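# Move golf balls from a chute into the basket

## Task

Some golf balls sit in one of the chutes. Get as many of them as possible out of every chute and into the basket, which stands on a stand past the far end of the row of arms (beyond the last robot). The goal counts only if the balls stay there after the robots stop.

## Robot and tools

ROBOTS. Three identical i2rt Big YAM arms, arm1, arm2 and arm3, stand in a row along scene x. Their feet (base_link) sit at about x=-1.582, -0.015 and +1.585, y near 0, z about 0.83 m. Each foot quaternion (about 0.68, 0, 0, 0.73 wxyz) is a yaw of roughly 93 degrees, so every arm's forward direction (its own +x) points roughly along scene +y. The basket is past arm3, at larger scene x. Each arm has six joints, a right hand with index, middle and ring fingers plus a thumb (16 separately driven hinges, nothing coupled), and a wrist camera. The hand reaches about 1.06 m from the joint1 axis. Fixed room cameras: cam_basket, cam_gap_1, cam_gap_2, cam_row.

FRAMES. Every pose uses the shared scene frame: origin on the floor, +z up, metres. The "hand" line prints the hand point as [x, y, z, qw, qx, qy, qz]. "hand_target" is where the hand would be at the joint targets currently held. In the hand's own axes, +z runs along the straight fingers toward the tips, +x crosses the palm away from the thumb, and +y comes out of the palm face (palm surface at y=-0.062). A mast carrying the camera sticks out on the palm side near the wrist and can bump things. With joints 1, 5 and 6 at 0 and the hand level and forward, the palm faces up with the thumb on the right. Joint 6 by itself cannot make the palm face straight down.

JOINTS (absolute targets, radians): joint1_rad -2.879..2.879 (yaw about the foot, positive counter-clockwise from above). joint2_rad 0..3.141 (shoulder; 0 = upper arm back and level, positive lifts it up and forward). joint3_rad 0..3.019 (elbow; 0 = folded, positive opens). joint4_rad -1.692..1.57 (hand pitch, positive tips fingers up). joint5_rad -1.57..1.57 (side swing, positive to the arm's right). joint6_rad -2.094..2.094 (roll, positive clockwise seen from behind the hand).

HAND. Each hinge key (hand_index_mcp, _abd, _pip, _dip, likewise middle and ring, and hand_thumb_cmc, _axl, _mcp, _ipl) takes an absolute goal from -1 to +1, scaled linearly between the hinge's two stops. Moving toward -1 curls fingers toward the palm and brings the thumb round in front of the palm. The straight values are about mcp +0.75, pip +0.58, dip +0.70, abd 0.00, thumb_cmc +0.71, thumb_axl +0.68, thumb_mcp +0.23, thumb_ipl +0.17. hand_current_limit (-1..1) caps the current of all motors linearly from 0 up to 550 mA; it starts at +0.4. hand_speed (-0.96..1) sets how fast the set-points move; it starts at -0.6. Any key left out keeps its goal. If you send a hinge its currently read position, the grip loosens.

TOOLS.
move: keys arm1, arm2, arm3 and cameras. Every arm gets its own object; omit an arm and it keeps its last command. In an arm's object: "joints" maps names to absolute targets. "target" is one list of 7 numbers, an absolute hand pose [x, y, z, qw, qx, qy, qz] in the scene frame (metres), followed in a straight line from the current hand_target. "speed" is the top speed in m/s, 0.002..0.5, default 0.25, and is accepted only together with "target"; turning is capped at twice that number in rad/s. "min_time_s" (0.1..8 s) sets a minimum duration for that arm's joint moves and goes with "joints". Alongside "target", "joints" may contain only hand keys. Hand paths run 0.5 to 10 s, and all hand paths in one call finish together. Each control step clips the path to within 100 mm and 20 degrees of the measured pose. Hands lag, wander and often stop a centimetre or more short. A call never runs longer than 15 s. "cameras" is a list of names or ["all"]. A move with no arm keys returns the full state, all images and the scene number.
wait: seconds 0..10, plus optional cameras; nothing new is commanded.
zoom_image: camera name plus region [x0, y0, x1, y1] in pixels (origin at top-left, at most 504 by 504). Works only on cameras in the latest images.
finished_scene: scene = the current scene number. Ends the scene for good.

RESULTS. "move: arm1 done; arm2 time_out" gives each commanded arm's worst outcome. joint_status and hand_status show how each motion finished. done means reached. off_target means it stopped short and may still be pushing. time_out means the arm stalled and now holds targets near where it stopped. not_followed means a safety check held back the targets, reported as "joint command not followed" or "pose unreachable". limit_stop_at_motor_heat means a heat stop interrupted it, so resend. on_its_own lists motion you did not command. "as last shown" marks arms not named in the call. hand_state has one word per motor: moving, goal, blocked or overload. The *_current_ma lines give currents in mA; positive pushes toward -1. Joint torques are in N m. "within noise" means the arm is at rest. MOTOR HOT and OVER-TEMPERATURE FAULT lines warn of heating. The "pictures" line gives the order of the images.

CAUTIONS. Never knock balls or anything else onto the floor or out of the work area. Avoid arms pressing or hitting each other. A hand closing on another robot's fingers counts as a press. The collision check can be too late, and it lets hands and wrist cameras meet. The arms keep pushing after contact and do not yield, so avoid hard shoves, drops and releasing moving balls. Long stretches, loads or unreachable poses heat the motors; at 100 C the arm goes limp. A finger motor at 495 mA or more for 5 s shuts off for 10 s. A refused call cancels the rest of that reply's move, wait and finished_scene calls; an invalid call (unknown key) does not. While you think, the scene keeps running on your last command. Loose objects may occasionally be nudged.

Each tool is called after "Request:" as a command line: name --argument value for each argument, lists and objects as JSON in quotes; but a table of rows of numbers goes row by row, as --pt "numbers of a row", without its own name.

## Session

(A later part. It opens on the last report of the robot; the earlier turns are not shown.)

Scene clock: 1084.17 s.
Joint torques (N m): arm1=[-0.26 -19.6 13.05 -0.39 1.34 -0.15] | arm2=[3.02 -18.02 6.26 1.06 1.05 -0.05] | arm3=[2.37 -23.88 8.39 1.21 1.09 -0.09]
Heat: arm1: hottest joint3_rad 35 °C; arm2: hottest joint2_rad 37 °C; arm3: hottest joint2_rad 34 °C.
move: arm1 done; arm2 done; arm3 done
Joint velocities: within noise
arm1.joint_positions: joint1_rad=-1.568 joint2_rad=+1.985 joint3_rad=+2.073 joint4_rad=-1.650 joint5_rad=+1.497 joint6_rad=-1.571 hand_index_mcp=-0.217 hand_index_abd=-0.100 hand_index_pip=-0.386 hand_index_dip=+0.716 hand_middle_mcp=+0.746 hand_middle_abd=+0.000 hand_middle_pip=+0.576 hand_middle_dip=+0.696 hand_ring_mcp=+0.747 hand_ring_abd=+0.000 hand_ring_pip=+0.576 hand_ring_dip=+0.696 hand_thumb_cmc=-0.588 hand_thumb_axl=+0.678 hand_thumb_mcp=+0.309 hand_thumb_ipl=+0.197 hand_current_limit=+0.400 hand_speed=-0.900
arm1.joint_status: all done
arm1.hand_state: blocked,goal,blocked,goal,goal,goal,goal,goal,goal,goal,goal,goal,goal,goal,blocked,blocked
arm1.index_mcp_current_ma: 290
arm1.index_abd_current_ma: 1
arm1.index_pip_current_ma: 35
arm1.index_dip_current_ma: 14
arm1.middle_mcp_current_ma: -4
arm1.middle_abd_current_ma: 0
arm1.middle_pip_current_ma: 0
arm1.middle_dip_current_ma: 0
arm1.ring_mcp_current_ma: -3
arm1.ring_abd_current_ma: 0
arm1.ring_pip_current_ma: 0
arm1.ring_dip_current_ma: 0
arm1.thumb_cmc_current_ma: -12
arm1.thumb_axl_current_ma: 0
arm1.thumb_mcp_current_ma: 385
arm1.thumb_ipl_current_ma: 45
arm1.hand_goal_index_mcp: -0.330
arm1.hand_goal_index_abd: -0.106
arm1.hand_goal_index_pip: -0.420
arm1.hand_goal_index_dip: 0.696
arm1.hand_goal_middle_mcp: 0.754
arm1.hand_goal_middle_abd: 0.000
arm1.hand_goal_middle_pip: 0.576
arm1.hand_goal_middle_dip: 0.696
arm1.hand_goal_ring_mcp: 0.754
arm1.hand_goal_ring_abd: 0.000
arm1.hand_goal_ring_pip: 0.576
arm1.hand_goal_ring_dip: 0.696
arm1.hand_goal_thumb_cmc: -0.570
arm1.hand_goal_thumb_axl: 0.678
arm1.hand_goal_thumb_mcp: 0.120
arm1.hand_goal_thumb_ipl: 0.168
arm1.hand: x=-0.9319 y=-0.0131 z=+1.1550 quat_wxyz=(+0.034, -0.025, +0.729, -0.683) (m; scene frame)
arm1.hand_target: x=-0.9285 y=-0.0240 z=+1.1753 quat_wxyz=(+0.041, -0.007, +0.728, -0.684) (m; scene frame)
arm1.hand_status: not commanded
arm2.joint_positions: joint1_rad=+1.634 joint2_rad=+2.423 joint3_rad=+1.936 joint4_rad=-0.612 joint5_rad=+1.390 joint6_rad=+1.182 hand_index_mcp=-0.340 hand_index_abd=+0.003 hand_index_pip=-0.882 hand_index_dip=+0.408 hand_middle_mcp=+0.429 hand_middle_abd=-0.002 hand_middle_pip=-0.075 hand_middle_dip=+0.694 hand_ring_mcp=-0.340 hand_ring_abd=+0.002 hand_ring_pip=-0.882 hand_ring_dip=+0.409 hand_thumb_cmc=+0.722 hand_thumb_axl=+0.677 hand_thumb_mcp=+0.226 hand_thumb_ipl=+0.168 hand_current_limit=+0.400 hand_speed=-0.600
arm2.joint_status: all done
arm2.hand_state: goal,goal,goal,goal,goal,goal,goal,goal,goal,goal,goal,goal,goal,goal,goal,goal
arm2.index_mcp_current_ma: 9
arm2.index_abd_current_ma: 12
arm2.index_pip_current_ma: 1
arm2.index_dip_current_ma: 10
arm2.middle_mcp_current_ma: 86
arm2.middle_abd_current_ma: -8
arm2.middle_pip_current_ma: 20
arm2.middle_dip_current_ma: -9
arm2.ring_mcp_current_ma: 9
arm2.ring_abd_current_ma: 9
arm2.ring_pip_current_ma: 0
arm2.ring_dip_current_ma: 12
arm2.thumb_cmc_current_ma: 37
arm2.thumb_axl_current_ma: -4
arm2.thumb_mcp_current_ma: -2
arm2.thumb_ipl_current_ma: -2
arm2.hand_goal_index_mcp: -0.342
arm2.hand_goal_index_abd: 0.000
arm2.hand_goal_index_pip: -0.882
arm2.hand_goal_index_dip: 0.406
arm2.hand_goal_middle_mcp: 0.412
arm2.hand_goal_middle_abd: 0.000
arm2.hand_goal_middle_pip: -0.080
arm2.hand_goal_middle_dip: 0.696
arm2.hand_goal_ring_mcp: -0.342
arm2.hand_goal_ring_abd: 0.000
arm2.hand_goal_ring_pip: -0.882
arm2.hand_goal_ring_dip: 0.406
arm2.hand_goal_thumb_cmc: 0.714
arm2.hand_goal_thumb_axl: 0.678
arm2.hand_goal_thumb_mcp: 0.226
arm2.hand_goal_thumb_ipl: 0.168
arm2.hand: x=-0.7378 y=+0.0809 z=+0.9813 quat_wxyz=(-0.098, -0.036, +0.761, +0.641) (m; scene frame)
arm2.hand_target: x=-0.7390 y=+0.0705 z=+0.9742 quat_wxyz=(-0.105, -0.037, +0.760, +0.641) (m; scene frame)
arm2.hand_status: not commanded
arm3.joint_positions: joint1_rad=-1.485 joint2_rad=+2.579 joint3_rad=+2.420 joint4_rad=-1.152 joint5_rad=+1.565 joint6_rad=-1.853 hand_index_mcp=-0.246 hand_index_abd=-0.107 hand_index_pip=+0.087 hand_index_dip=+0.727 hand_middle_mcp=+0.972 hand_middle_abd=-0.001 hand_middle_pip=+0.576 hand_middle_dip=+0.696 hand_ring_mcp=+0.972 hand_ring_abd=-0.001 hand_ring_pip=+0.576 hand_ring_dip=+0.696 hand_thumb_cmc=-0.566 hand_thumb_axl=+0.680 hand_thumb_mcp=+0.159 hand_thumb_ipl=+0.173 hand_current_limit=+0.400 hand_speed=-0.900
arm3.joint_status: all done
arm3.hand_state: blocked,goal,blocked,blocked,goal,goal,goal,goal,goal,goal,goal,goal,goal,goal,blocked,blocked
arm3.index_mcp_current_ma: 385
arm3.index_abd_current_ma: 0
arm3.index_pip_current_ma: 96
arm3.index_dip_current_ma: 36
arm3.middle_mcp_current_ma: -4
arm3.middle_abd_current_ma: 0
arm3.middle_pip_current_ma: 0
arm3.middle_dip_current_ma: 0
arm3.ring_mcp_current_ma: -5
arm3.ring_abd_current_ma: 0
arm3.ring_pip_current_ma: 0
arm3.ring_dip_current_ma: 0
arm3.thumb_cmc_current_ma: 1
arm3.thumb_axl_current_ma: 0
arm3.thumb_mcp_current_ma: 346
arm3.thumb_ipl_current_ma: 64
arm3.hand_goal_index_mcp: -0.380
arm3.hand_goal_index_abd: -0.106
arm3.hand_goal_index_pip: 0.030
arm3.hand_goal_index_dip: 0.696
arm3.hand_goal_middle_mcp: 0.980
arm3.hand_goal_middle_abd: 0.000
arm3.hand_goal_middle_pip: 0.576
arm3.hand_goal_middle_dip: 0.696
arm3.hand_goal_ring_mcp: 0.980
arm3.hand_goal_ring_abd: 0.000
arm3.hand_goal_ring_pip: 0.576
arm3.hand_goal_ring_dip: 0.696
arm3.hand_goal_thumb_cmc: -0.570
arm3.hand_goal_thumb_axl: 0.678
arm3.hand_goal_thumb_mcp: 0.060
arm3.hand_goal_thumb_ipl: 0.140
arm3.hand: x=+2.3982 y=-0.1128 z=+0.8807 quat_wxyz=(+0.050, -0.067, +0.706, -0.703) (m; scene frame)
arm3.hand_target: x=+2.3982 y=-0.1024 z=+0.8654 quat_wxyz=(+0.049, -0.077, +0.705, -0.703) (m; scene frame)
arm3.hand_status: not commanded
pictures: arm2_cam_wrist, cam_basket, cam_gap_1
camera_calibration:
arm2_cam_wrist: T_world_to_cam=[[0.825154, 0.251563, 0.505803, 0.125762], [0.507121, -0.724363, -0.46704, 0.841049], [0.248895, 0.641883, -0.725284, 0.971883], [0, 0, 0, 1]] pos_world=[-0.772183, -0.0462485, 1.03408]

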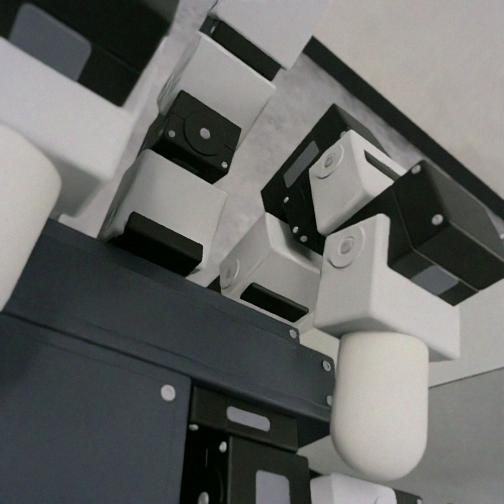

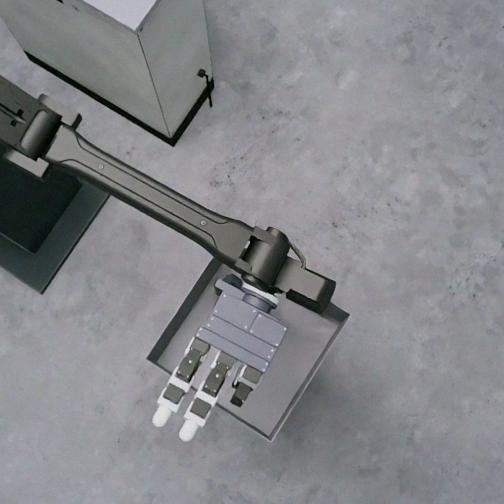

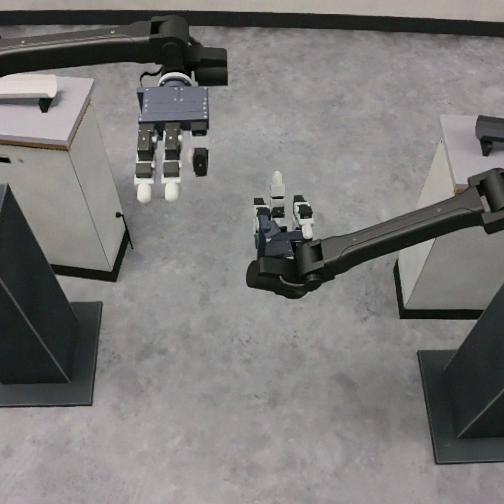

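Request:
move --arm1 '{"target":[-0.843,-0.015,1.125,0.041,-0.008,0.728,-0.685],"speed":0.08}' --arm3 '{"joints":{"joint3_rad":2.29,"joint4_rad":-1.02},"min_time_s":3}' --cameras '["arm2_cam_wrist"]'

Request:
move --arm1 '{"target":[-0.779,-0.019,1.075,0.041,-0.008,0.728,-0.685],"speed":0.06}' --arm3 '{"joints":{"joint3_rad":2.215,"joint4_rad":-0.945},"min_time_s":2}' --cameras '["arm2_cam_wrist","cam_basket"]'

Scene clock: 1090.50 s.
Joint torques (N m): arm1=[0.09 -22.42 13.3 -0.12 1.32 -0.13] | arm2=[3.08 -18.32 6.35 1.05 1.06 -0.03] | arm3=[2.32 -24.06 8.03 1.26 1.09 -0.09]
Heat: arm1: hottest joint3_rad 36 °C; arm2: hottest joint2_rad 37 °C; arm3: hottest joint2_rad 34 °C.
move: arm1 off_target; arm3 done
Joint velocities: within noise
arm1.joint_positions: joint1_rad=-1.568 joint2_rad=+2.248 joint3_rad=+2.383 joint4_rad=-1.585 joint5_rad=+1.499 joint6_rad=-1.684 hand_index_mcp=-0.217 hand_index_abd=-0.100 hand_index_pip=-0.386 hand_index_dip=+0.716 hand_middle_mcp=+0.746 hand_middle_abd=+0.000 hand_middle_pip=+0.576 hand_middle_dip=+0.696 hand_ring_mcp=+0.747 hand_ring_abd=+0.000 hand_ring_pip=+0.576 hand_ring_dip=+0.696 hand_thumb_cmc=-0.588 hand_thumb_axl=+0.678 hand_thumb_mcp=+0.309 hand_thumb_ipl=+0.197 hand_current_limit=+0.400 hand_speed=-0.900
arm1.joint_status: not commanded
arm1.hand_state: blocked,goal,blocked,goal,goal,goal,goal,goal,goal,goal,goal,goal,goal,goal,blocked,blocked
arm1.index_mcp_current_ma: 290
arm1.index_abd_current_ma: 1
arm1.index_pip_current_ma: 35
arm1.index_dip_current_ma: 14
arm1.middle_mcp_current_ma: -4
arm1.middle_abd_current_ma: 0
arm1.middle_pip_current_ma: 0
arm1.middle_dip_current_ma: 0
arm1.ring_mcp_current_ma: -3
arm1.ring_abd_current_ma: 0
arm1.ring_pip_current_ma: 0
arm1.ring_dip_current_ma: 0
arm1.thumb_cmc_current_ma: -12
arm1.thumb_axl_current_ma: 0
arm1.thumb_mcp_current_ma: 385
arm1.thumb_ipl_current_ma: 45
arm1.hand_goal_index_mcp: -0.330
arm1.hand_goal_index_abd: -0.106
arm1.hand_goal_index_pip: -0.420
arm1.hand_goal_index_dip: 0.696
arm1.hand_goal_middle_mcp: 0.754
arm1.hand_goal_middle_abd: 0.000
arm1.hand_goal_middle_pip: 0.576
arm1.hand_goal_middle_dip: 0.696
arm1.hand_goal_ring_mcp: 0.754
arm1.hand_goal_ring_abd: 0.000
arm1.hand_goal_ring_pip: 0.576
arm1.hand_goal_ring_dip: 0.696
arm1.hand_goal_thumb_cmc: -0.570
arm1.hand_goal_thumb_axl: 0.678
arm1.hand_goal_thumb_mcp: 0.120
arm1.hand_goal_thumb_ipl: 0.168
arm1.hand: x=-0.8487 y=-0.0068 z=+1.1077 quat_wxyz=(+0.037, -0.028, +0.728, -0.684) (m; scene frame)
arm1.hand_target: x=-0.8443 y=-0.0149 z=+1.1249 quat_wxyz=(+0.046, -0.012, +0.727, -0.685) (m; scene frame)
arm1.hand_status: off_target (0.020 m and 2.3 deg from the pose sent, 0.094 m and 2.1 deg at the start)
arm2: as last shown
arm3.joint_positions: joint1_rad=-1.485 joint2_rad=+2.579 joint3_rad=+2.291 joint4_rad=-1.032 joint5_rad=+1.565 joint6_rad=-1.853 hand_index_mcp=-0.246 hand_index_abd=-0.107 hand_index_pip=+0.087 hand_index_dip=+0.727 hand_middle_mcp=+0.972 hand_middle_abd=-0.001 hand_middle_pip=+0.576 hand_middle_dip=+0.696 hand_ring_mcp=+0.972 hand_ring_abd=-0.001 hand_ring_pip=+0.576 hand_ring_dip=+0.696 hand_thumb_cmc=-0.566 hand_thumb_axl=+0.680 hand_thumb_mcp=+0.159 hand_thumb_ipl=+0.173 hand_current_limit=+0.400 hand_speed=-0.900
arm3.joint_status: all done
arm3.hand_state: blocked,goal,blocked,blocked,goal,goal,goal,goal,goal,goal,goal,goal,goal,goal,blocked,blocked
arm3.index_mcp_current_ma: 385
arm3.index_abd_current_ma: 0
arm3.index_pip_current_ma: 96
arm3.index_dip_current_ma: 36
arm3.middle_mcp_current_ma: -4
arm3.middle_abd_current_ma: 0
arm3.middle_pip_current_ma: 0
arm3.middle_dip_current_ma: 0
arm3.ring_mcp_current_ma: -5
arm3.ring_abd_current_ma: 0
arm3.ring_pip_current_ma: 0
arm3.ring_dip_current_ma: 0
arm3.thumb_cmc_current_ma: 1
arm3.thumb_axl_current_ma: 0
arm3.thumb_mcp_current_ma: 346
arm3.thumb_ipl_current_ma: 64
arm3.hand_goal_index_mcp: -0.380
arm3.hand_goal_index_abd: -0.106
arm3.hand_goal_index_pip: 0.030
arm3.hand_goal_index_dip: 0.696
arm3.hand_goal_middle_mcp: 0.980
arm3.hand_goal_middle_abd: 0.000
arm3.hand_goal_middle_pip: 0.576
arm3.hand_goal_middle_dip: 0.696
arm3.hand_goal_ring_mcp: 0.980
arm3.hand_goal_ring_abd: 0.000
arm3.hand_goal_ring_pip: 0.576
arm3.hand_goal_ring_dip: 0.696
arm3.hand_goal_thumb_cmc: -0.570
arm3.hand_goal_thumb_axl: 0.678
arm3.hand_goal_thumb_mcp: 0.060
arm3.hand_goal_thumb_ipl: 0.140
arm3.hand: x=+2.3861 y=-0.1148 z=+0.8325 quat_wxyz=(+0.047, -0.070, +0.706, -0.703) (m; scene frame)
arm3.hand_target: x=+2.3848 y=-0.1047 z=+0.8169 quat_wxyz=(+0.045, -0.080, +0.705, -0.704) (m; scene frame)
arm3.hand_status: not commanded
pictures: arm2_cam_wrist
camera_calibration:
arm2_cam_wrist: T_world_to_cam=[[0.825154, 0.251563, 0.505803, 0.125762], [0.507121, -0.724363, -0.46704, 0.841049], [0.248895, 0.641883, -0.725284, 0.971883], [0, 0, 0, 1]] pos_world=[-0.772183, -0.0462485, 1.03408]

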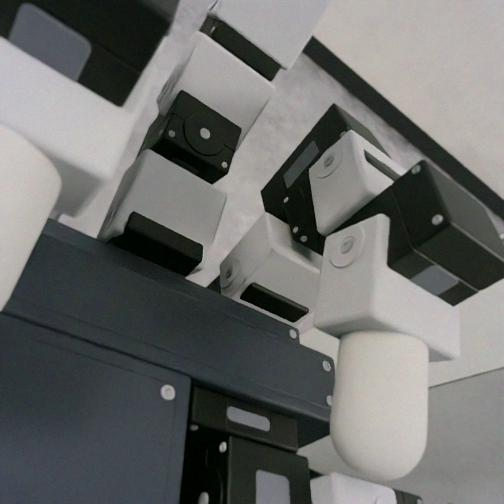

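Scene clock: 1092.97 s.
Joint torques (N m): arm1=[-0.32 -24.53 13.5 0.88 1.24 -0.15] | arm2=[3.14 -18.43 6.24 0.9 1.05 -0.03] | arm3=[2.32 -23.41 7.83 1.18 1.09 -0.09]
Heat: arm1: hottest joint3_rad 36 °C; arm2: hottest joint2_rad 37 °C; arm3: hottest joint2_rad 35 °C.
move: arm1 off_target; arm3 done
Joint velocities: within noise
arm1.joint_positions: joint1_rad=-1.572 joint2_rad=+2.475 joint3_rad=+2.657 joint4_rad=-1.417 joint5_rad=+1.499 joint6_rad=-1.909 hand_index_mcp=-0.217 hand_index_abd=-0.100 hand_index_pip=-0.386 hand_index_dip=+0.716 hand_middle_mcp=+0.746 hand_middle_abd=+0.000 hand_middle_pip=+0.576 hand_middle_dip=+0.696 hand_ring_mcp=+0.747 hand_ring_abd=+0.000 hand_ring_pip=+0.576 hand_ring_dip=+0.696 hand_thumb_cmc=-0.588 hand_thumb_axl=+0.678 hand_thumb_mcp=+0.309 hand_thumb_ipl=+0.197 hand_current_limit=+0.400 hand_speed=-0.900
arm1.joint_status: not commanded
arm1.hand_state: blocked,goal,blocked,goal,goal,goal,goal,goal,goal,goal,goal,goal,goal,goal,blocked,blocked
arm1.index_mcp_current_ma: 290
arm1.index_abd_current_ma: 1
arm1.index_pip_current_ma: 35
arm1.index_dip_current_ma: 14
arm1.middle_mcp_current_ma: -4
arm1.middle_abd_current_ma: 0
arm1.middle_pip_current_ma: 0
arm1.middle_dip_current_ma: 0
arm1.ring_mcp_current_ma: -3
arm1.ring_abd_current_ma: 0
arm1.ring_pip_current_ma: 0
arm1.ring_dip_current_ma: 0
arm1.thumb_cmc_current_ma: -12
arm1.thumb_axl_current_ma: 0
arm1.thumb_mcp_current_ma: 385
arm1.thumb_ipl_current_ma: 45
arm1.hand_goal_index_mcp: -0.330
arm1.hand_goal_index_abd: -0.106
arm1.hand_goal_index_pip: -0.420
arm1.hand_goal_index_dip: 0.696
arm1.hand_goal_middle_mcp: 0.754
arm1.hand_goal_middle_abd: 0.000
arm1.hand_goal_middle_pip: 0.576
arm1.hand_goal_middle_dip: 0.696
arm1.hand_goal_ring_mcp: 0.754
arm1.hand_goal_ring_abd: 0.000
arm1.hand_goal_ring_pip: 0.576
arm1.hand_goal_ring_dip: 0.696
arm1.hand_goal_thumb_cmc: -0.570
arm1.hand_goal_thumb_axl: 0.678
arm1.hand_goal_thumb_mcp: 0.120
arm1.hand_goal_thumb_ipl: 0.168
arm1.hand: x=-0.7853 y=-0.0056 z=+1.0574 quat_wxyz=(+0.036, -0.035, +0.726, -0.685) (m; scene frame)
arm1.hand_target: x=-0.7808 y=-0.0191 z=+1.0750 quat_wxyz=(+0.048, -0.013, +0.726, -0.686) (m; scene frame)
arm1.hand_status: off_target (0.023 m and 3.2 deg from the pose sent, 0.078 m and 2.3 deg at the start)
arm2: as last shown
arm3.joint_positions: joint1_rad=-1.485 joint2_rad=+2.579 joint3_rad=+2.216 joint4_rad=-0.957 joint5_rad=+1.565 joint6_rad=-1.853 hand_index_mcp=-0.246 hand_index_abd=-0.107 hand_index_pip=+0.087 hand_index_dip=+0.727 hand_middle_mcp=+0.972 hand_middle_abd=-0.001 hand_middle_pip=+0.576 hand_middle_dip=+0.696 hand_ring_mcp=+0.972 hand_ring_abd=-0.001 hand_ring_pip=+0.576 hand_ring_dip=+0.696 hand_thumb_cmc=-0.566 hand_thumb_axl=+0.680 hand_thumb_mcp=+0.159 hand_thumb_ipl=+0.173 hand_current_limit=+0.400 hand_speed=-0.900
arm3.joint_status: all done
arm3.hand_state: blocked,goal,blocked,blocked,goal,goal,goal,goal,goal,goal,goal,goal,goal,goal,blocked,blocked
arm3.index_mcp_current_ma: 385
arm3.index_abd_current_ma: 0
arm3.index_pip_current_ma: 96
arm3.index_dip_current_ma: 36
arm3.middle_mcp_current_ma: -4
arm3.middle_abd_current_ma: 0
arm3.middle_pip_current_ma: 0
arm3.middle_dip_current_ma: 0
arm3.ring_mcp_current_ma: -5
arm3.ring_abd_current_ma: 0
arm3.ring_pip_current_ma: 0
arm3.ring_dip_current_ma: 0
arm3.thumb_cmc_current_ma: 1
arm3.thumb_axl_current_ma: 0
arm3.thumb_mcp_current_ma: 346
arm3.thumb_ipl_current_ma: 64
arm3.hand_goal_index_mcp: -0.380
arm3.hand_goal_index_abd: -0.106
arm3.hand_goal_index_pip: 0.030
arm3.hand_goal_index_dip: 0.696
arm3.hand_goal_middle_mcp: 0.980
arm3.hand_goal_middle_abd: 0.000
arm3.hand_goal_middle_pip: 0.576
arm3.hand_goal_middle_dip: 0.696
arm3.hand_goal_ring_mcp: 0.980
arm3.hand_goal_ring_abd: 0.000
arm3.hand_goal_ring_pip: 0.576
arm3.hand_goal_ring_dip: 0.696
arm3.hand_goal_thumb_cmc: -0.570
arm3.hand_goal_thumb_axl: 0.678
arm3.hand_goal_thumb_mcp: 0.060
arm3.hand_goal_thumb_ipl: 0.140
arm3.hand: x=+2.3770 y=-0.1162 z=+0.8055 quat_wxyz=(+0.047, -0.070, +0.706, -0.703) (m; scene frame)
arm3.hand_target: x=+2.3752 y=-0.1065 z=+0.7901 quat_wxyz=(+0.045, -0.080, +0.705, -0.704) (m; scene frame)
arm3.hand_status: not commanded
pictures: arm2_cam_wrist, cam_basket
camera_calibration:
arm2_cam_wrist: T_world_to_cam=[[0.825154, 0.251563, 0.505803, 0.125762], [0.507121, -0.724363, -0.46704, 0.841049], [0.248895, 0.641883, -0.725284, 0.971883], [0, 0, 0, 1]] pos_world=[-0.772183, -0.0462485, 1.03408]

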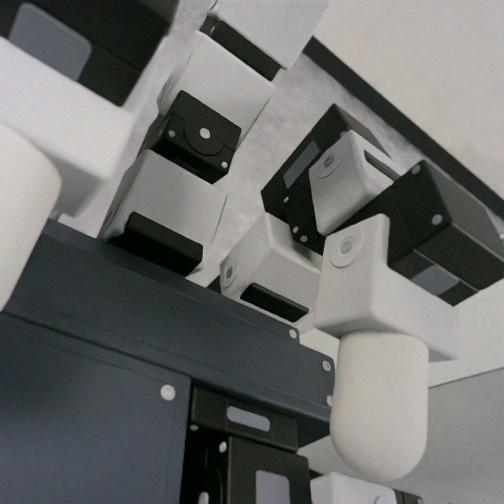

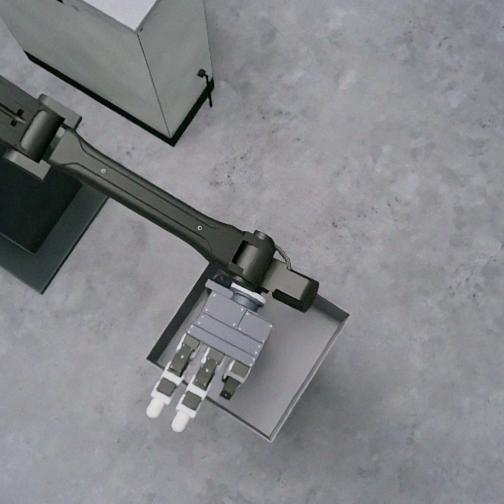

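Request:
move --arm1 '{"target":[-0.776,-0.027,1.032,0.041,-0.008,0.728,-0.685],"speed":0.05}' --arm3 '{"joints":{"hand_speed":-0.6,"hand_index_mcp":-0.12,"hand_index_pip":0.062,"hand_thumb_mcp":0.3,"hand_thumb_ipl":0.168}}' --cameras '["arm2_cam_wrist","cam_basket"]'

Scene clock: 1096.63 s.
Joint torques (N m): arm1=[-0.26 -25 10.17 0.5 1.19 0.04] | arm2=[3.08 -18.32 6.19 1.02 1.05 -0.04] | arm3=[2.32 -23.53 7.82 1.18 1.09 -0.09]
Heat: arm1: hottest joint3_rad 36 °C; arm2: hottest joint2_rad 37 °C; arm3: hottest joint2_rad 35 °C.
move: arm1 off_target; arm3 done
Joint velocities: within noise
arm1.joint_positions: joint1_rad=-1.583 joint2_rad=+2.511 joint3_rad=+2.657 joint4_rad=-1.409 joint5_rad=+1.499 joint6_rad=-1.857 hand_index_mcp=-0.217 hand_index_abd=-0.100 hand_index_pip=-0.386 hand_index_dip=+0.716 hand_middle_mcp=+0.746 hand_middle_abd=+0.000 hand_middle_pip=+0.576 hand_middle_dip=+0.696 hand_ring_mcp=+0.747 hand_ring_abd=+0.000 hand_ring_pip=+0.576 hand_ring_dip=+0.696 hand_thumb_cmc=-0.588 hand_thumb_axl=+0.678 hand_thumb_mcp=+0.309 hand_thumb_ipl=+0.197 hand_current_limit=+0.400 hand_speed=-0.900
arm1.joint_status: not commanded
arm1.hand_state: blocked,goal,blocked,goal,goal,goal,goal,goal,goal,goal,goal,goal,goal,goal,blocked,blocked
arm1.index_mcp_current_ma: 290
arm1.index_abd_current_ma: 1
arm1.index_pip_current_ma: 35
arm1.index_dip_current_ma: 14
arm1.middle_mcp_current_ma: -4
arm1.middle_abd_current_ma: 0
arm1.middle_pip_current_ma: 0
arm1.middle_dip_current_ma: 0
arm1.ring_mcp_current_ma: -3
arm1.ring_abd_current_ma: 0
arm1.ring_pip_current_ma: 0
arm1.ring_dip_current_ma: 0
arm1.thumb_cmc_current_ma: -12
arm1.thumb_axl_current_ma: 0
arm1.thumb_mcp_current_ma: 385
arm1.thumb_ipl_current_ma: 45
arm1.hand_goal_index_mcp: -0.330
arm1.hand_goal_index_abd: -0.106
arm1.hand_goal_index_pip: -0.420
arm1.hand_goal_index_dip: 0.696
arm1.hand_goal_middle_mcp: 0.754
arm1.hand_goal_middle_abd: 0.000
arm1.hand_goal_middle_pip: 0.576
arm1.hand_goal_middle_dip: 0.696
arm1.hand_goal_ring_mcp: 0.754
arm1.hand_goal_ring_abd: 0.000
arm1.hand_goal_ring_pip: 0.576
arm1.hand_goal_ring_dip: 0.696
arm1.hand_goal_thumb_cmc: -0.570
arm1.hand_goal_thumb_axl: 0.678
arm1.hand_goal_thumb_mcp: 0.120
arm1.hand_goal_thumb_ipl: 0.168
arm1.hand: x=-0.7780 y=-0.0135 z=+1.0318 quat_wxyz=(+0.041, -0.022, +0.727, -0.685) (m; scene frame)
arm1.hand_target: x=-0.7765 y=-0.0271 z=+1.0319 quat_wxyz=(+0.042, -0.009, +0.727, -0.685) (m; scene frame)
arm1.hand_status: off_target (0.014 m and 1.6 deg from the pose sent, 0.034 m and 3.2 deg at the start)
arm2: as last shown
arm2.joint_positions: joint1_rad=+1.634 joint2_rad=+2.423 joint3_rad=+1.936 joint4_rad=-0.612 joint5_rad=+1.390 joint6_rad=+1.182 hand_index_mcp=-0.340 hand_index_abd=+0.003 hand_index_pip=-0.882 hand_index_dip=+0.408 hand_middle_mcp=+0.429 hand_middle_abd=-0.002 hand_middle_pip=-0.075 hand_middle_dip=+0.694 hand_ring_mcp=-0.341 hand_ring_abd=+0.002 hand_ring_pip=-0.884 hand_ring_dip=+0.409 hand_thumb_cmc=+0.722 hand_thumb_axl=+0.677 hand_thumb_mcp=+0.226 hand_thumb_ipl=+0.168 hand_current_limit=+0.400 hand_speed=-0.600
arm2.ring_mcp_current_ma: 4
arm2.ring_pip_current_ma: -9
arm2.hand: x=-0.7379 y=+0.0804 z=+0.9813 quat_wxyz=(-0.098, -0.036, +0.761, +0.641) (m; scene frame)
arm2.hand_target: x=-0.7391 y=+0.0704 z=+0.9743 quat_wxyz=(-0.105, -0.037, +0.760, +0.641) (m; scene frame)
arm3.joint_positions: joint1_rad=-1.485 joint2_rad=+2.579 joint3_rad=+2.216 joint4_rad=-0.957 joint5_rad=+1.565 joint6_rad=-1.853 hand_index_mcp=-0.130 hand_index_abd=-0.107 hand_index_pip=+0.065 hand_index_dip=+0.699 hand_middle_mcp=+0.972 hand_middle_abd=-0.001 hand_middle_pip=+0.576 hand_middle_dip=+0.696 hand_ring_mcp=+0.972 hand_ring_abd=-0.001 hand_ring_pip=+0.576 hand_ring_dip=+0.696 hand_thumb_cmc=-0.567 hand_thumb_axl=+0.680 hand_thumb_mcp=+0.297 hand_thumb_ipl=+0.170 hand_current_limit=+0.400 hand_speed=-0.600
arm3.joint_status: all done
arm3.hand_state: goal,goal,goal,goal,goal,goal,goal,goal,goal,goal,goal,goal,goal,goal,goal,goal
arm3.index_mcp_current_ma: -6
arm3.index_abd_current_ma: 0
arm3.index_pip_current_ma: 1
arm3.index_dip_current_ma: 1
arm3.middle_mcp_current_ma: -4
arm3.middle_abd_current_ma: 0
arm3.middle_pip_current_ma: 0
arm3.middle_dip_current_ma: 0
arm3.ring_mcp_current_ma: -5
arm3.ring_abd_current_ma: 0
arm3.ring_pip_current_ma: 0
arm3.ring_dip_current_ma: 0
arm3.thumb_cmc_current_ma: 1
arm3.thumb_axl_current_ma: 0
arm3.thumb_mcp_current_ma: -1
arm3.thumb_ipl_current_ma: 1
arm3.hand_goal_index_mcp: -0.120
arm3.hand_goal_index_abd: -0.106
arm3.hand_goal_index_pip: 0.062
arm3.hand_goal_index_dip: 0.696
arm3.hand_goal_middle_mcp: 0.980
arm3.hand_goal_middle_abd: 0.000
arm3.hand_goal_middle_pip: 0.576
arm3.hand_goal_middle_dip: 0.696
arm3.hand_goal_ring_mcp: 0.980
arm3.hand_goal_ring_abd: 0.000
arm3.hand_goal_ring_pip: 0.576
arm3.hand_goal_ring_dip: 0.696
arm3.hand_goal_thumb_cmc: -0.570
arm3.hand_goal_thumb_axl: 0.678
arm3.hand_goal_thumb_mcp: 0.300
arm3.hand_goal_thumb_ipl: 0.168
arm3.hand: x=+2.3770 y=-0.1162 z=+0.8055 quat_wxyz=(+0.047, -0.070, +0.706, -0.703) (m; scene frame)
arm3.hand_target: x=+2.3752 y=-0.1065 z=+0.7901 quat_wxyz=(+0.045, -0.080, +0.705, -0.704) (m; scene frame)
arm3.hand_status: not commanded
pictures: arm2_cam_wrist, cam_basket
camera_calibration:
arm2_cam_wrist: T_world_to_cam=[[0.824985, 0.252167, 0.505778, 0.125835], [0.507642, -0.723979, -0.467069, 0.841063], [0.248393, 0.642079, -0.725283, 0.971889], [0, 0, 0, 1]] pos_world=[-0.772182, -0.0468487, 1.03408]

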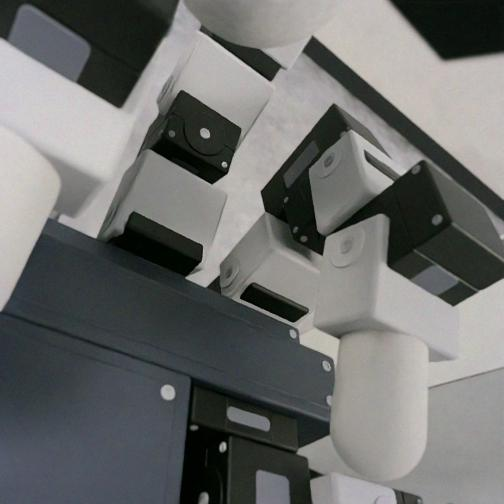

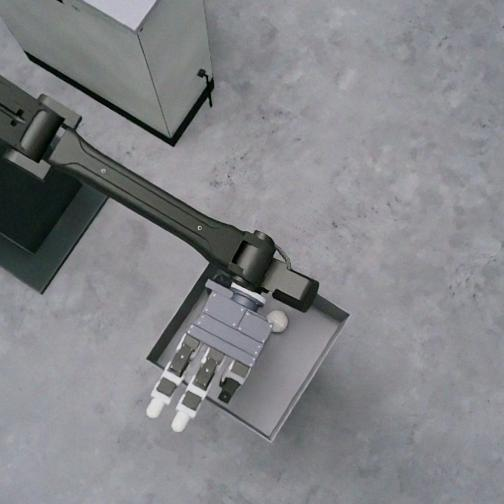

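Request:
zoom_image --camera "arm2_cam_wrist" --region '[160, 0, 360, 100]'

Request:
zoom_image --camera "cam_basket" --region '[200, 240, 360, 400]'

Scaled by 2.520.

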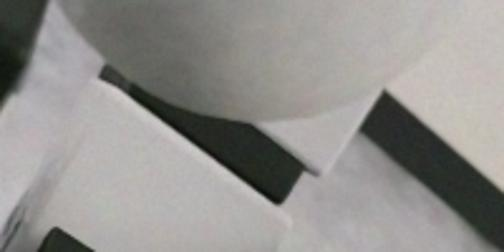

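Scaled by 3.150.

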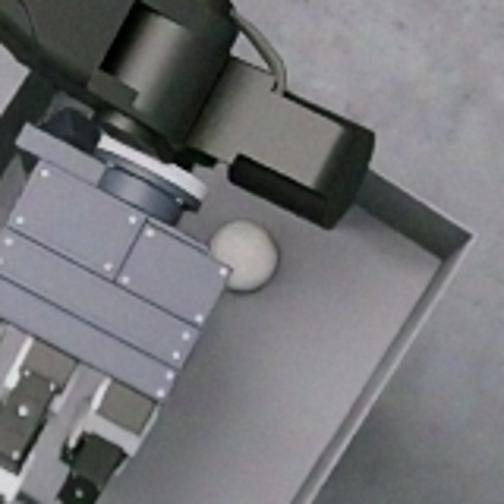

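Request:
move --arm1 '{"target":[-0.770,-0.037,1.024,0.041,-0.008,0.728,-0.685],"speed":0.04}' --arm3 '{"joints":{"joint3_rad":2.74,"joint4_rad":-1.52},"min_time_s":3}' --cameras '["arm2_cam_wrist","cam_gap_1"]'

Scene clock: 1150.07 s.
Joint torques (N m): arm1=[-0.44 -26.52 8.88 1.2 1.14 -0.22] | arm2=[3.19 -18.9 6.22 0.98 1.08 -0.02] | arm3=[2.32 -24.23 12.26 0.29 1.11 -0.11]
Heat: arm1: hottest joint2_rad 34 °C; arm2: hottest joint2_rad 38 °C; arm3: hottest joint2_rad 36 °C.
move: arm1 off_target; arm3 done
Joint velocities: within noise
arm1.joint_positions: joint1_rad=-1.595 joint2_rad=+2.524 joint3_rad=+2.640 joint4_rad=-1.306 joint5_rad=+1.495 joint6_rad=-1.914 hand_index_mcp=-0.217 hand_index_abd=-0.100 hand_index_pip=-0.386 hand_index_dip=+0.716 hand_middle_mcp=+0.746 hand_middle_abd=+0.000 hand_middle_pip=+0.576 hand_middle_dip=+0.696 hand_ring_mcp=+0.747 hand_ring_abd=+0.000 hand_ring_pip=+0.576 hand_ring_dip=+0.696 hand_thumb_cmc=-0.587 hand_thumb_axl=+0.678 hand_thumb_mcp=+0.309 hand_thumb_ipl=+0.197 hand_current_limit=+0.400 hand_speed=-0.900
arm1.joint_status: not commanded
arm1.hand_state: blocked,goal,blocked,goal,goal,goal,goal,goal,goal,goal,goal,goal,goal,goal,blocked,blocked
arm1.index_mcp_current_ma: 290
arm1.index_abd_current_ma: 2
arm1.index_pip_current_ma: 35
arm1.index_dip_current_ma: 14
arm1.middle_mcp_current_ma: -4
arm1.middle_abd_current_ma: 0
arm1.middle_pip_current_ma: 0
arm1.middle_dip_current_ma: 0
arm1.ring_mcp_current_ma: -3
arm1.ring_abd_current_ma: 0
arm1.ring_pip_current_ma: 0
arm1.ring_dip_current_ma: 0
arm1.thumb_cmc_current_ma: -11
arm1.thumb_axl_current_ma: 0
arm1.thumb_mcp_current_ma: 385
arm1.thumb_ipl_current_ma: 45
arm1.hand_goal_index_mcp: -0.330
arm1.hand_goal_index_abd: -0.106
arm1.hand_goal_index_pip: -0.420
arm1.hand_goal_index_dip: 0.696
arm1.hand_goal_middle_mcp: 0.754
arm1.hand_goal_middle_abd: 0.000
arm1.hand_goal_middle_pip: 0.576
arm1.hand_goal_middle_dip: 0.696
arm1.hand_goal_ring_mcp: 0.754
arm1.hand_goal_ring_abd: 0.000
arm1.hand_goal_ring_pip: 0.576
arm1.hand_goal_ring_dip: 0.696
arm1.hand_goal_thumb_cmc: -0.570
arm1.hand_goal_thumb_axl: 0.678
arm1.hand_goal_thumb_mcp: 0.120
arm1.hand_goal_thumb_ipl: 0.168
arm1.hand: x=-0.7681 y=-0.0224 z=+1.0183 quat_wxyz=(+0.045, -0.014, +0.728, -0.684) (m; scene frame)
arm1.hand_target: x=-0.7702 y=-0.0369 z=+1.0241 quat_wxyz=(+0.040, -0.007, +0.728, -0.684) (m; scene frame)
arm1.hand_status: off_target (0.016 m and 0.8 deg from the pose sent, 0.026 m and 1.6 deg at the start)
arm2: as last shown
arm2.joint_positions: joint1_rad=+1.638 joint2_rad=+2.425 joint3_rad=+1.936 joint4_rad=-0.612 joint5_rad=+1.389 joint6_rad=+1.182 hand_index_mcp=-0.340 hand_index_abd=+0.003 hand_index_pip=-0.882 hand_index_dip=+0.408 hand_middle_mcp=+0.429 hand_middle_abd=-0.002 hand_middle_pip=-0.075 hand_middle_dip=+0.694 hand_ring_mcp=-0.341 hand_ring_abd=+0.002 hand_ring_pip=-0.884 hand_ring_dip=+0.409 hand_thumb_cmc=+0.722 hand_thumb_axl=+0.677 hand_thumb_mcp=+0.226 hand_thumb_ipl=+0.168 hand_current_limit=+0.400 hand_speed=-0.600
arm2.ring_mcp_current_ma: 5
arm2.ring_pip_current_ma: -10
arm2.hand: x=-0.7384 y=+0.0780 z=+0.9800 quat_wxyz=(-0.099, -0.038, +0.761, +0.640) (m; scene frame)
arm2.hand_target: x=-0.7391 y=+0.0705 z=+0.9742 quat_wxyz=(-0.105, -0.037, +0.760, +0.641) (m; scene frame)
arm3.joint_positions: joint1_rad=-1.485 joint2_rad=+2.581 joint3_rad=+2.690 joint4_rad=-1.512 joint5_rad=+1.565 joint6_rad=-1.853 hand_index_mcp=-0.130 hand_index_abd=-0.107 hand_index_pip=+0.065 hand_index_dip=+0.699 hand_middle_mcp=+0.972 hand_middle_abd=-0.001 hand_middle_pip=+0.576 hand_middle_dip=+0.696 hand_ring_mcp=+0.972 hand_ring_abd=-0.001 hand_ring_pip=+0.576 hand_ring_dip=+0.696 hand_thumb_cmc=-0.567 hand_thumb_axl=+0.680 hand_thumb_mcp=+0.297 hand_thumb_ipl=+0.170 hand_current_limit=+0.400 hand_speed=-0.600
arm3.joint_status: all done
arm3.hand_state: goal,goal,goal,goal,goal,goal,goal,goal,goal,goal,goal,goal,goal,goal,goal,goal
arm3.index_mcp_current_ma: -6
arm3.index_abd_current_ma: 0
arm3.index_pip_current_ma: 1
arm3.index_dip_current_ma: 1
arm3.middle_mcp_current_ma: -4
arm3.middle_abd_current_ma: 0
arm3.middle_pip_current_ma: 0
arm3.middle_dip_current_ma: 0
arm3.ring_mcp_current_ma: -5
arm3.ring_abd_current_ma: 0
arm3.ring_pip_current_ma: 0
arm3.ring_dip_current_ma: 0
arm3.thumb_cmc_current_ma: 1
arm3.thumb_axl_current_ma: 0
arm3.thumb_mcp_current_ma: -1
arm3.thumb_ipl_current_ma: 1
arm3.hand_goal_index_mcp: -0.120
arm3.hand_goal_index_abd: -0.106
arm3.hand_goal_index_pip: 0.062
arm3.hand_goal_index_dip: 0.696
arm3.hand_goal_middle_mcp: 0.980
arm3.hand_goal_middle_abd: 0.000
arm3.hand_goal_middle_pip: 0.576
arm3.hand_goal_middle_dip: 0.696
arm3.hand_goal_ring_mcp: 0.980
arm3.hand_goal_ring_abd: 0.000
arm3.hand_goal_ring_pip: 0.576
arm3.hand_goal_ring_dip: 0.696
arm3.hand_goal_thumb_cmc: -0.570
arm3.hand_goal_thumb_axl: 0.678
arm3.hand_goal_thumb_mcp: 0.300
arm3.hand_goal_thumb_ipl: 0.168
arm3.hand: x=+2.3866 y=-0.1147 z=+0.9796 quat_wxyz=(+0.017, -0.099, +0.702, -0.705) (m; scene frame)
arm3.hand_target: x=+2.3913 y=-0.1036 z=+0.9850 quat_wxyz=(+0.027, -0.098, +0.702, -0.705) (m; scene frame)
arm3.hand_status: not commanded
pictures: arm2_cam_wrist, cam_gap_1
camera_calibration:
arm2_cam_wrist: T_world_to_cam=[[0.82306, 0.256161, 0.506906, 0.124695], [0.511438, -0.722409, -0.465355, 0.839982], [0.246988, 0.642267, -0.725597, 0.971896], [0, 0, 0, 1]] pos_world=[-0.772278, -0.0493477, 1.03289]

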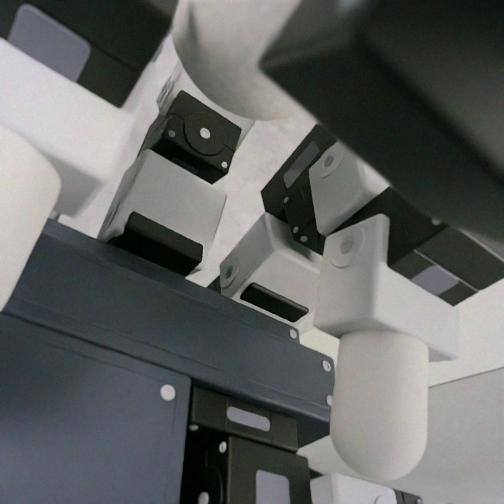

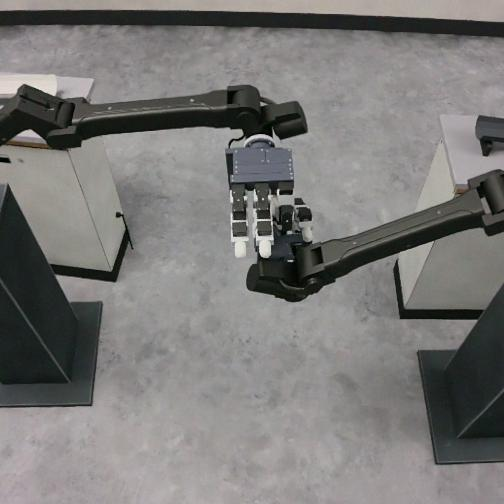

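Request:
zoom_image --camera "arm2_cam_wrist" --region '[140, 0, 504, 250]'

Request:
zoom_image --camera "cam_gap_1" --region '[210, 120, 340, 320]'

Scaled by 1.385.

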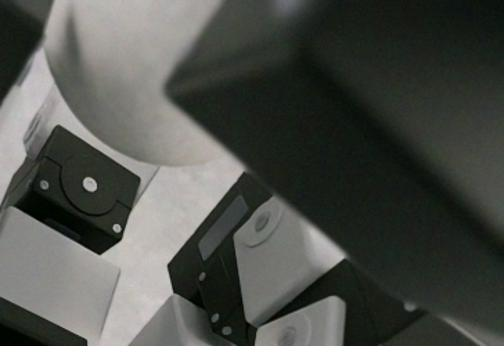

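Scaled by 2.520.

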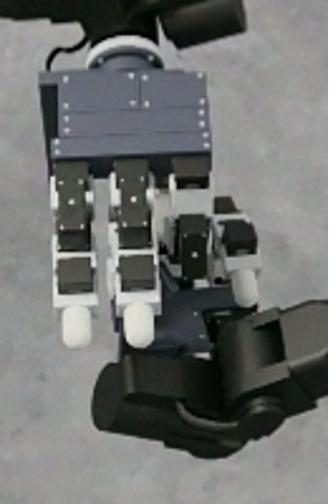

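Request:
move --arm1 '{"target":[-0.771,-0.0305,1.031,0.041,-0.008,0.728,-0.685],"speed":0.04}' --cameras '["arm2_cam_wrist"]'

Scene clock: 1158.33 s.
Joint torques (N m): arm1=[0.26 -26.4 10.43 -0.08 1.21 -0.1] | arm2=[2.67 -18.43 6.32 1.03 1.13 -0.05] | arm3=[2.26 -24.18 12.25 0.28 1.11 -0.1]
Heat: arm1: hottest joint2_rad 34 °C; arm2: hottest joint2_rad 38 °C; arm3: hottest joint2_rad 35 °C.
move: arm1 off_target
Joint velocities: within noise
arm1.joint_positions: joint1_rad=-1.595 joint2_rad=+2.524 joint3_rad=+2.640 joint4_rad=-1.311 joint5_rad=+1.496 joint6_rad=-1.914 hand_index_mcp=-0.217 hand_index_abd=-0.098 hand_index_pip=-0.386 hand_index_dip=+0.716 hand_middle_mcp=+0.746 hand_middle_abd=+0.000 hand_middle_pip=+0.576 hand_middle_dip=+0.696 hand_ring_mcp=+0.747 hand_ring_abd=+0.000 hand_ring_pip=+0.576 hand_ring_dip=+0.696 hand_thumb_cmc=-0.587 hand_thumb_axl=+0.678 hand_thumb_mcp=+0.309 hand_thumb_ipl=+0.197 hand_current_limit=+0.400 hand_speed=-0.900
arm1.joint_status: not commanded
arm1.hand_state: blocked,goal,blocked,goal,goal,goal,goal,goal,goal,goal,goal,goal,goal,goal,blocked,blocked
arm1.index_mcp_current_ma: 290
arm1.index_abd_current_ma: 3
arm1.index_pip_current_ma: 35
arm1.index_dip_current_ma: 14
arm1.middle_mcp_current_ma: -4
arm1.middle_abd_current_ma: 0
arm1.middle_pip_current_ma: 0
arm1.middle_dip_current_ma: 0
arm1.ring_mcp_current_ma: -3
arm1.ring_abd_current_ma: 0
arm1.ring_pip_current_ma: 0
arm1.ring_dip_current_ma: 0
arm1.thumb_cmc_current_ma: -11
arm1.thumb_axl_current_ma: 0
arm1.thumb_mcp_current_ma: 385
arm1.thumb_ipl_current_ma: 45
arm1.hand_goal_index_mcp: -0.330
arm1.hand_goal_index_abd: -0.106
arm1.hand_goal_index_pip: -0.420
arm1.hand_goal_index_dip: 0.696
arm1.hand_goal_middle_mcp: 0.754
arm1.hand_goal_middle_abd: 0.000
arm1.hand_goal_middle_pip: 0.576
arm1.hand_goal_middle_dip: 0.696
arm1.hand_goal_ring_mcp: 0.754
arm1.hand_goal_ring_abd: 0.000
arm1.hand_goal_ring_pip: 0.576
arm1.hand_goal_ring_dip: 0.696
arm1.hand_goal_thumb_cmc: -0.570
arm1.hand_goal_thumb_axl: 0.678
arm1.hand_goal_thumb_mcp: 0.120
arm1.hand_goal_thumb_ipl: 0.168
arm1.hand: x=-0.7689 y=-0.0225 z=+1.0181 quat_wxyz=(+0.043, -0.015, +0.728, -0.684) (m; scene frame)
arm1.hand_target: x=-0.7711 y=-0.0307 z=+1.0311 quat_wxyz=(+0.042, -0.009, +0.727, -0.685) (m; scene frame)
arm1.hand_status: off_target (0.015 m and 0.9 deg from the pose sent, 0.016 m and 0.8 deg at the start)
arm2, arm3: as last shown
arm2.joint_positions: joint1_rad=+1.638 joint2_rad=+2.425 joint3_rad=+1.936 joint4_rad=-0.612 joint5_rad=+1.388 joint6_rad=+1.182 hand_index_mcp=-0.340 hand_index_abd=+0.003 hand_index_pip=-0.882 hand_index_dip=+0.408 hand_middle_mcp=+0.429 hand_middle_abd=-0.002 hand_middle_pip=-0.075 hand_middle_dip=+0.694 hand_ring_mcp=-0.340 hand_ring_abd=+0.002 hand_ring_pip=-0.884 hand_ring_dip=+0.409 hand_thumb_cmc=+0.722 hand_thumb_axl=+0.677 hand_thumb_mcp=+0.226 hand_thumb_ipl=+0.168 hand_current_limit=+0.400 hand_speed=-0.600
arm2.ring_mcp_current_ma: 11
arm2.hand: x=-0.7385 y=+0.0780 z=+0.9794 quat_wxyz=(-0.099, -0.039, +0.761, +0.640) (m; scene frame)
arm2.hand_target: x=-0.7391 y=+0.0705 z=+0.9743 quat_wxyz=(-0.105, -0.037, +0.760, +0.641) (m; scene frame)
pictures: arm2_cam_wrist
camera_calibration:
arm2_cam_wrist: T_world_to_cam=[[0.822534, 0.256757, 0.507458, 0.12411], [0.512098, -0.722496, -0.464495, 0.839445], [0.247374, 0.641931, -0.725762, 0.971874], [0, 0, 0, 1]] pos_world=[-0.772379, -0.0492467, 1.03229]

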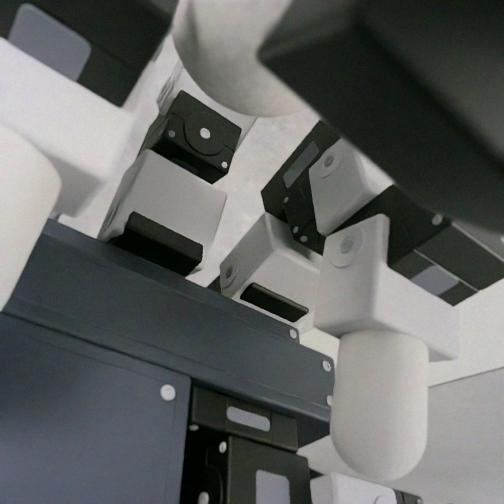

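Request:
move --arm1 '{"target":[-0.773,-0.022,1.042,0.041,-0.008,0.728,-0.685],"speed":0.04}' --cameras '["arm2_cam_wrist"]'

Scene clock: 1161.30 s.
Joint torques (N m): arm1=[1.03 -26.46 12.44 -0.36 1.22 -0.16] | arm2=[2.73 -19.02 6.23 0.99 1.27 -0.02] | arm3=[2.26 -24.18 12.25 0.28 1.1 -0.1]
Heat: arm1: hottest joint2_rad 34 °C; arm2: hottest joint2_rad 38 °C; arm3: hottest joint2_rad 35 °C.
move: arm1 off_target
Joint velocities: within noise
arm1.joint_positions: joint1_rad=-1.595 joint2_rad=+2.524 joint3_rad=+2.640 joint4_rad=-1.357 joint5_rad=+1.498 joint6_rad=-1.883 hand_index_mcp=-0.217 hand_index_abd=-0.092 hand_index_pip=-0.386 hand_index_dip=+0.716 hand_middle_mcp=+0.746 hand_middle_abd=+0.000 hand_middle_pip=+0.576 hand_middle_dip=+0.696 hand_ring_mcp=+0.747 hand_ring_abd=+0.000 hand_ring_pip=+0.576 hand_ring_dip=+0.696 hand_thumb_cmc=-0.577 hand_thumb_axl=+0.678 hand_thumb_mcp=+0.309 hand_thumb_ipl=+0.197 hand_current_limit=+0.400 hand_speed=-0.900
arm1.joint_status: not commanded
arm1.hand_state: blocked,goal,blocked,goal,goal,goal,goal,goal,goal,goal,goal,goal,goal,goal,blocked,blocked
arm1.index_mcp_current_ma: 290
arm1.index_abd_current_ma: 6
arm1.index_pip_current_ma: 35
arm1.index_dip_current_ma: 14
arm1.middle_mcp_current_ma: -4
arm1.middle_abd_current_ma: 0
arm1.middle_pip_current_ma: 0
arm1.middle_dip_current_ma: 0
arm1.ring_mcp_current_ma: -3
arm1.ring_abd_current_ma: 0
arm1.ring_pip_current_ma: 0
arm1.ring_dip_current_ma: 0
arm1.thumb_cmc_current_ma: -2
arm1.thumb_axl_current_ma: 0
arm1.thumb_mcp_current_ma: 385
arm1.thumb_ipl_current_ma: 45
arm1.hand_goal_index_mcp: -0.330
arm1.hand_goal_index_abd: -0.106
arm1.hand_goal_index_pip: -0.420
arm1.hand_goal_index_dip: 0.696
arm1.hand_goal_middle_mcp: 0.754
arm1.hand_goal_middle_abd: 0.000
arm1.hand_goal_middle_pip: 0.576
arm1.hand_goal_middle_dip: 0.696
arm1.hand_goal_ring_mcp: 0.754
arm1.hand_goal_ring_abd: 0.000
arm1.hand_goal_ring_pip: 0.576
arm1.hand_goal_ring_dip: 0.696
arm1.hand_goal_thumb_cmc: -0.570
arm1.hand_goal_thumb_axl: 0.678
arm1.hand_goal_thumb_mcp: 0.120
arm1.hand_goal_thumb_ipl: 0.168
arm1.hand: x=-0.7740 y=-0.0231 z=+1.0168 quat_wxyz=(+0.036, -0.019, +0.727, -0.685) (m; scene frame)
arm1.hand_target: x=-0.7737 y=-0.0223 z=+1.0419 quat_wxyz=(+0.045, -0.011, +0.727, -0.685) (m; scene frame)
arm1.hand_status: off_target (0.025 m and 1.4 deg from the pose sent, 0.024 m and 0.9 deg at the start)
arm2, arm3: as last shown
arm2.joint_positions: joint1_rad=+1.638 joint2_rad=+2.430 joint3_rad=+1.936 joint4_rad=-0.612 joint5_rad=+1.385 joint6_rad=+1.182 hand_index_mcp=-0.340 hand_index_abd=+0.003 hand_index_pip=-0.882 hand_index_dip=+0.408 hand_middle_mcp=+0.429 hand_middle_abd=-0.002 hand_middle_pip=-0.075 hand_middle_dip=+0.694 hand_ring_mcp=-0.339 hand_ring_abd=+0.000 hand_ring_pip=-0.884 hand_ring_dip=+0.409 hand_thumb_cmc=+0.722 hand_thumb_axl=+0.677 hand_thumb_mcp=+0.226 hand_thumb_ipl=+0.168 hand_current_limit=+0.400 hand_speed=-0.600
arm2.ring_mcp_current_ma: 14
arm2.ring_abd_current_ma: 2
arm2.hand: x=-0.7389 y=+0.0781 z=+0.9756 quat_wxyz=(-0.097, -0.041, +0.762, +0.639) (m; scene frame)
arm2.hand_target: x=-0.7391 y=+0.0705 z=+0.9742 quat_wxyz=(-0.105, -0.037, +0.760, +0.641) (m; scene frame)
pictures: arm2_cam_wrist
camera_calibration:
arm2_cam_wrist: T_world_to_cam=[[0.819647, 0.259309, 0.510821, 0.1206], [0.515498, -0.722807, -0.460231, 0.836401], [0.249883, 0.640554, -0.72612, 0.971544], [0, 0, 0, 1]] pos_world=[-0.772785, -0.0490425, 1.02879]

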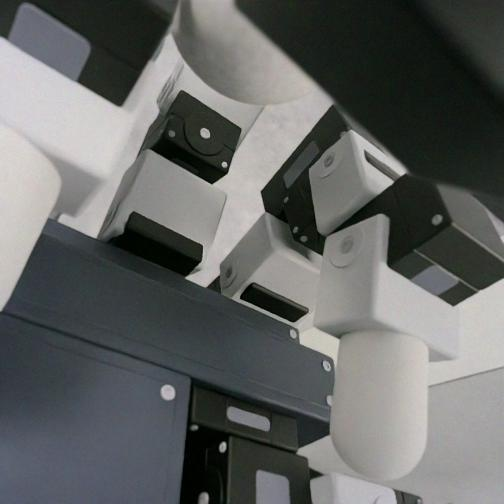

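Request:
move --arm1 '{"target":[-0.766,-0.020,1.075,0.041,-0.008,0.728,-0.685],"speed":0.06}' --cameras '["arm2_cam_wrist"]'

Scene clock: 1166.87 s.
Joint torques (N m): arm1=[1.14 -24.88 13.7 1.35 1.23 -0.15] | arm2=[2.84 -18.9 6.22 1.03 1.06 -0.04] | arm3=[2.37 -24.18 12.25 0.29 1.11 -0.1]
Heat: arm1: hottest joint2_rad 35 °C; arm2: hottest joint2_rad 37 °C; arm3: hottest joint2_rad 35 °C.
move: arm1 off_target
Joint velocities: within noise
arm1.joint_positions: joint1_rad=-1.595 joint2_rad=+2.524 joint3_rad=+2.740 joint4_rad=-1.353 joint5_rad=+1.498 joint6_rad=-2.015 hand_index_mcp=-0.217 hand_index_abd=-0.092 hand_index_pip=-0.386 hand_index_dip=+0.716 hand_middle_mcp=+0.746 hand_middle_abd=+0.000 hand_middle_pip=+0.576 hand_middle_dip=+0.696 hand_ring_mcp=+0.747 hand_ring_abd=+0.000 hand_ring_pip=+0.576 hand_ring_dip=+0.696 hand_thumb_cmc=-0.577 hand_thumb_axl=+0.678 hand_thumb_mcp=+0.305 hand_thumb_ipl=+0.197 hand_current_limit=+0.400 hand_speed=-0.900
arm1.joint_status: not commanded
arm1.hand_state: blocked,goal,blocked,goal,goal,goal,goal,goal,goal,goal,goal,goal,goal,goal,blocked,blocked
arm1.index_mcp_current_ma: 290
arm1.index_abd_current_ma: 6
arm1.index_pip_current_ma: 35
arm1.index_dip_current_ma: 14
arm1.middle_mcp_current_ma: -4
arm1.middle_abd_current_ma: 0
arm1.middle_pip_current_ma: 0
arm1.middle_dip_current_ma: 0
arm1.ring_mcp_current_ma: -3
arm1.ring_abd_current_ma: 0
arm1.ring_pip_current_ma: 0
arm1.ring_dip_current_ma: 0
arm1.thumb_cmc_current_ma: -2
arm1.thumb_axl_current_ma: 0
arm1.thumb_mcp_current_ma: 385
arm1.thumb_ipl_current_ma: 45
arm1.hand_goal_index_mcp: -0.330
arm1.hand_goal_index_abd: -0.106
arm1.hand_goal_index_pip: -0.420
arm1.hand_goal_index_dip: 0.696
arm1.hand_goal_middle_mcp: 0.754
arm1.hand_goal_middle_abd: 0.000
arm1.hand_goal_middle_pip: 0.576
arm1.hand_goal_middle_dip: 0.696
arm1.hand_goal_ring_mcp: 0.754
arm1.hand_goal_ring_abd: 0.000
arm1.hand_goal_ring_pip: 0.576
arm1.hand_goal_ring_dip: 0.696
arm1.hand_goal_thumb_cmc: -0.570
arm1.hand_goal_thumb_axl: 0.678
arm1.hand_goal_thumb_mcp: 0.120
arm1.hand_goal_thumb_ipl: 0.168
arm1.hand: x=-0.7748 y=-0.0228 z=+1.0564 quat_wxyz=(+0.029, -0.032, +0.726, -0.686) (m; scene frame)
arm1.hand_target: x=-0.7678 y=-0.0202 z=+1.0748 quat_wxyz=(+0.050, -0.014, +0.725, -0.687) (m; scene frame)
arm1.hand_status: off_target (0.021 m and 3.1 deg from the pose sent, 0.059 m and 1.4 deg at the start)
arm2, arm3: as last shown
arm2.joint_positions: joint1_rad=+1.638 joint2_rad=+2.430 joint3_rad=+1.936 joint4_rad=-0.612 joint5_rad=+1.390 joint6_rad=+1.182 hand_index_mcp=-0.340 hand_index_abd=+0.003 hand_index_pip=-0.882 hand_index_dip=+0.408 hand_middle_mcp=+0.429 hand_middle_abd=-0.002 hand_middle_pip=-0.075 hand_middle_dip=+0.694 hand_ring_mcp=-0.342 hand_ring_abd=-0.001 hand_ring_pip=-0.884 hand_ring_dip=+0.409 hand_thumb_cmc=+0.722 hand_thumb_axl=+0.677 hand_thumb_mcp=+0.226 hand_thumb_ipl=+0.168 hand_current_limit=+0.400 hand_speed=-0.600
arm2.ring_mcp_current_ma: 0
arm2.ring_abd_current_ma: -5
arm2.thumb_cmc_current_ma: 38
arm2.hand: x=-0.7384 y=+0.0779 z=+0.9765 quat_wxyz=(-0.097, -0.040, +0.761, +0.641) (m; scene frame)
pictures: arm2_cam_wrist
camera_calibration:
arm2_cam_wrist: T_world_to_cam=[[0.82049, 0.255234, 0.511519, 0.120178], [0.513624, -0.721974, -0.463621, 0.838175], [0.250971, 0.643125, -0.723467, 0.970134], [0, 0, 0, 1]] pos_world=[-0.772588, -0.0494501, 1.02898]

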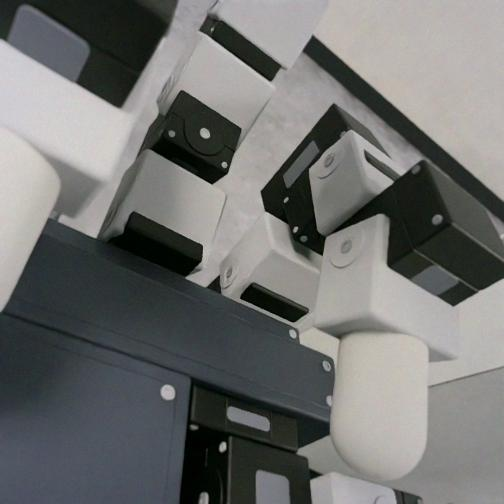

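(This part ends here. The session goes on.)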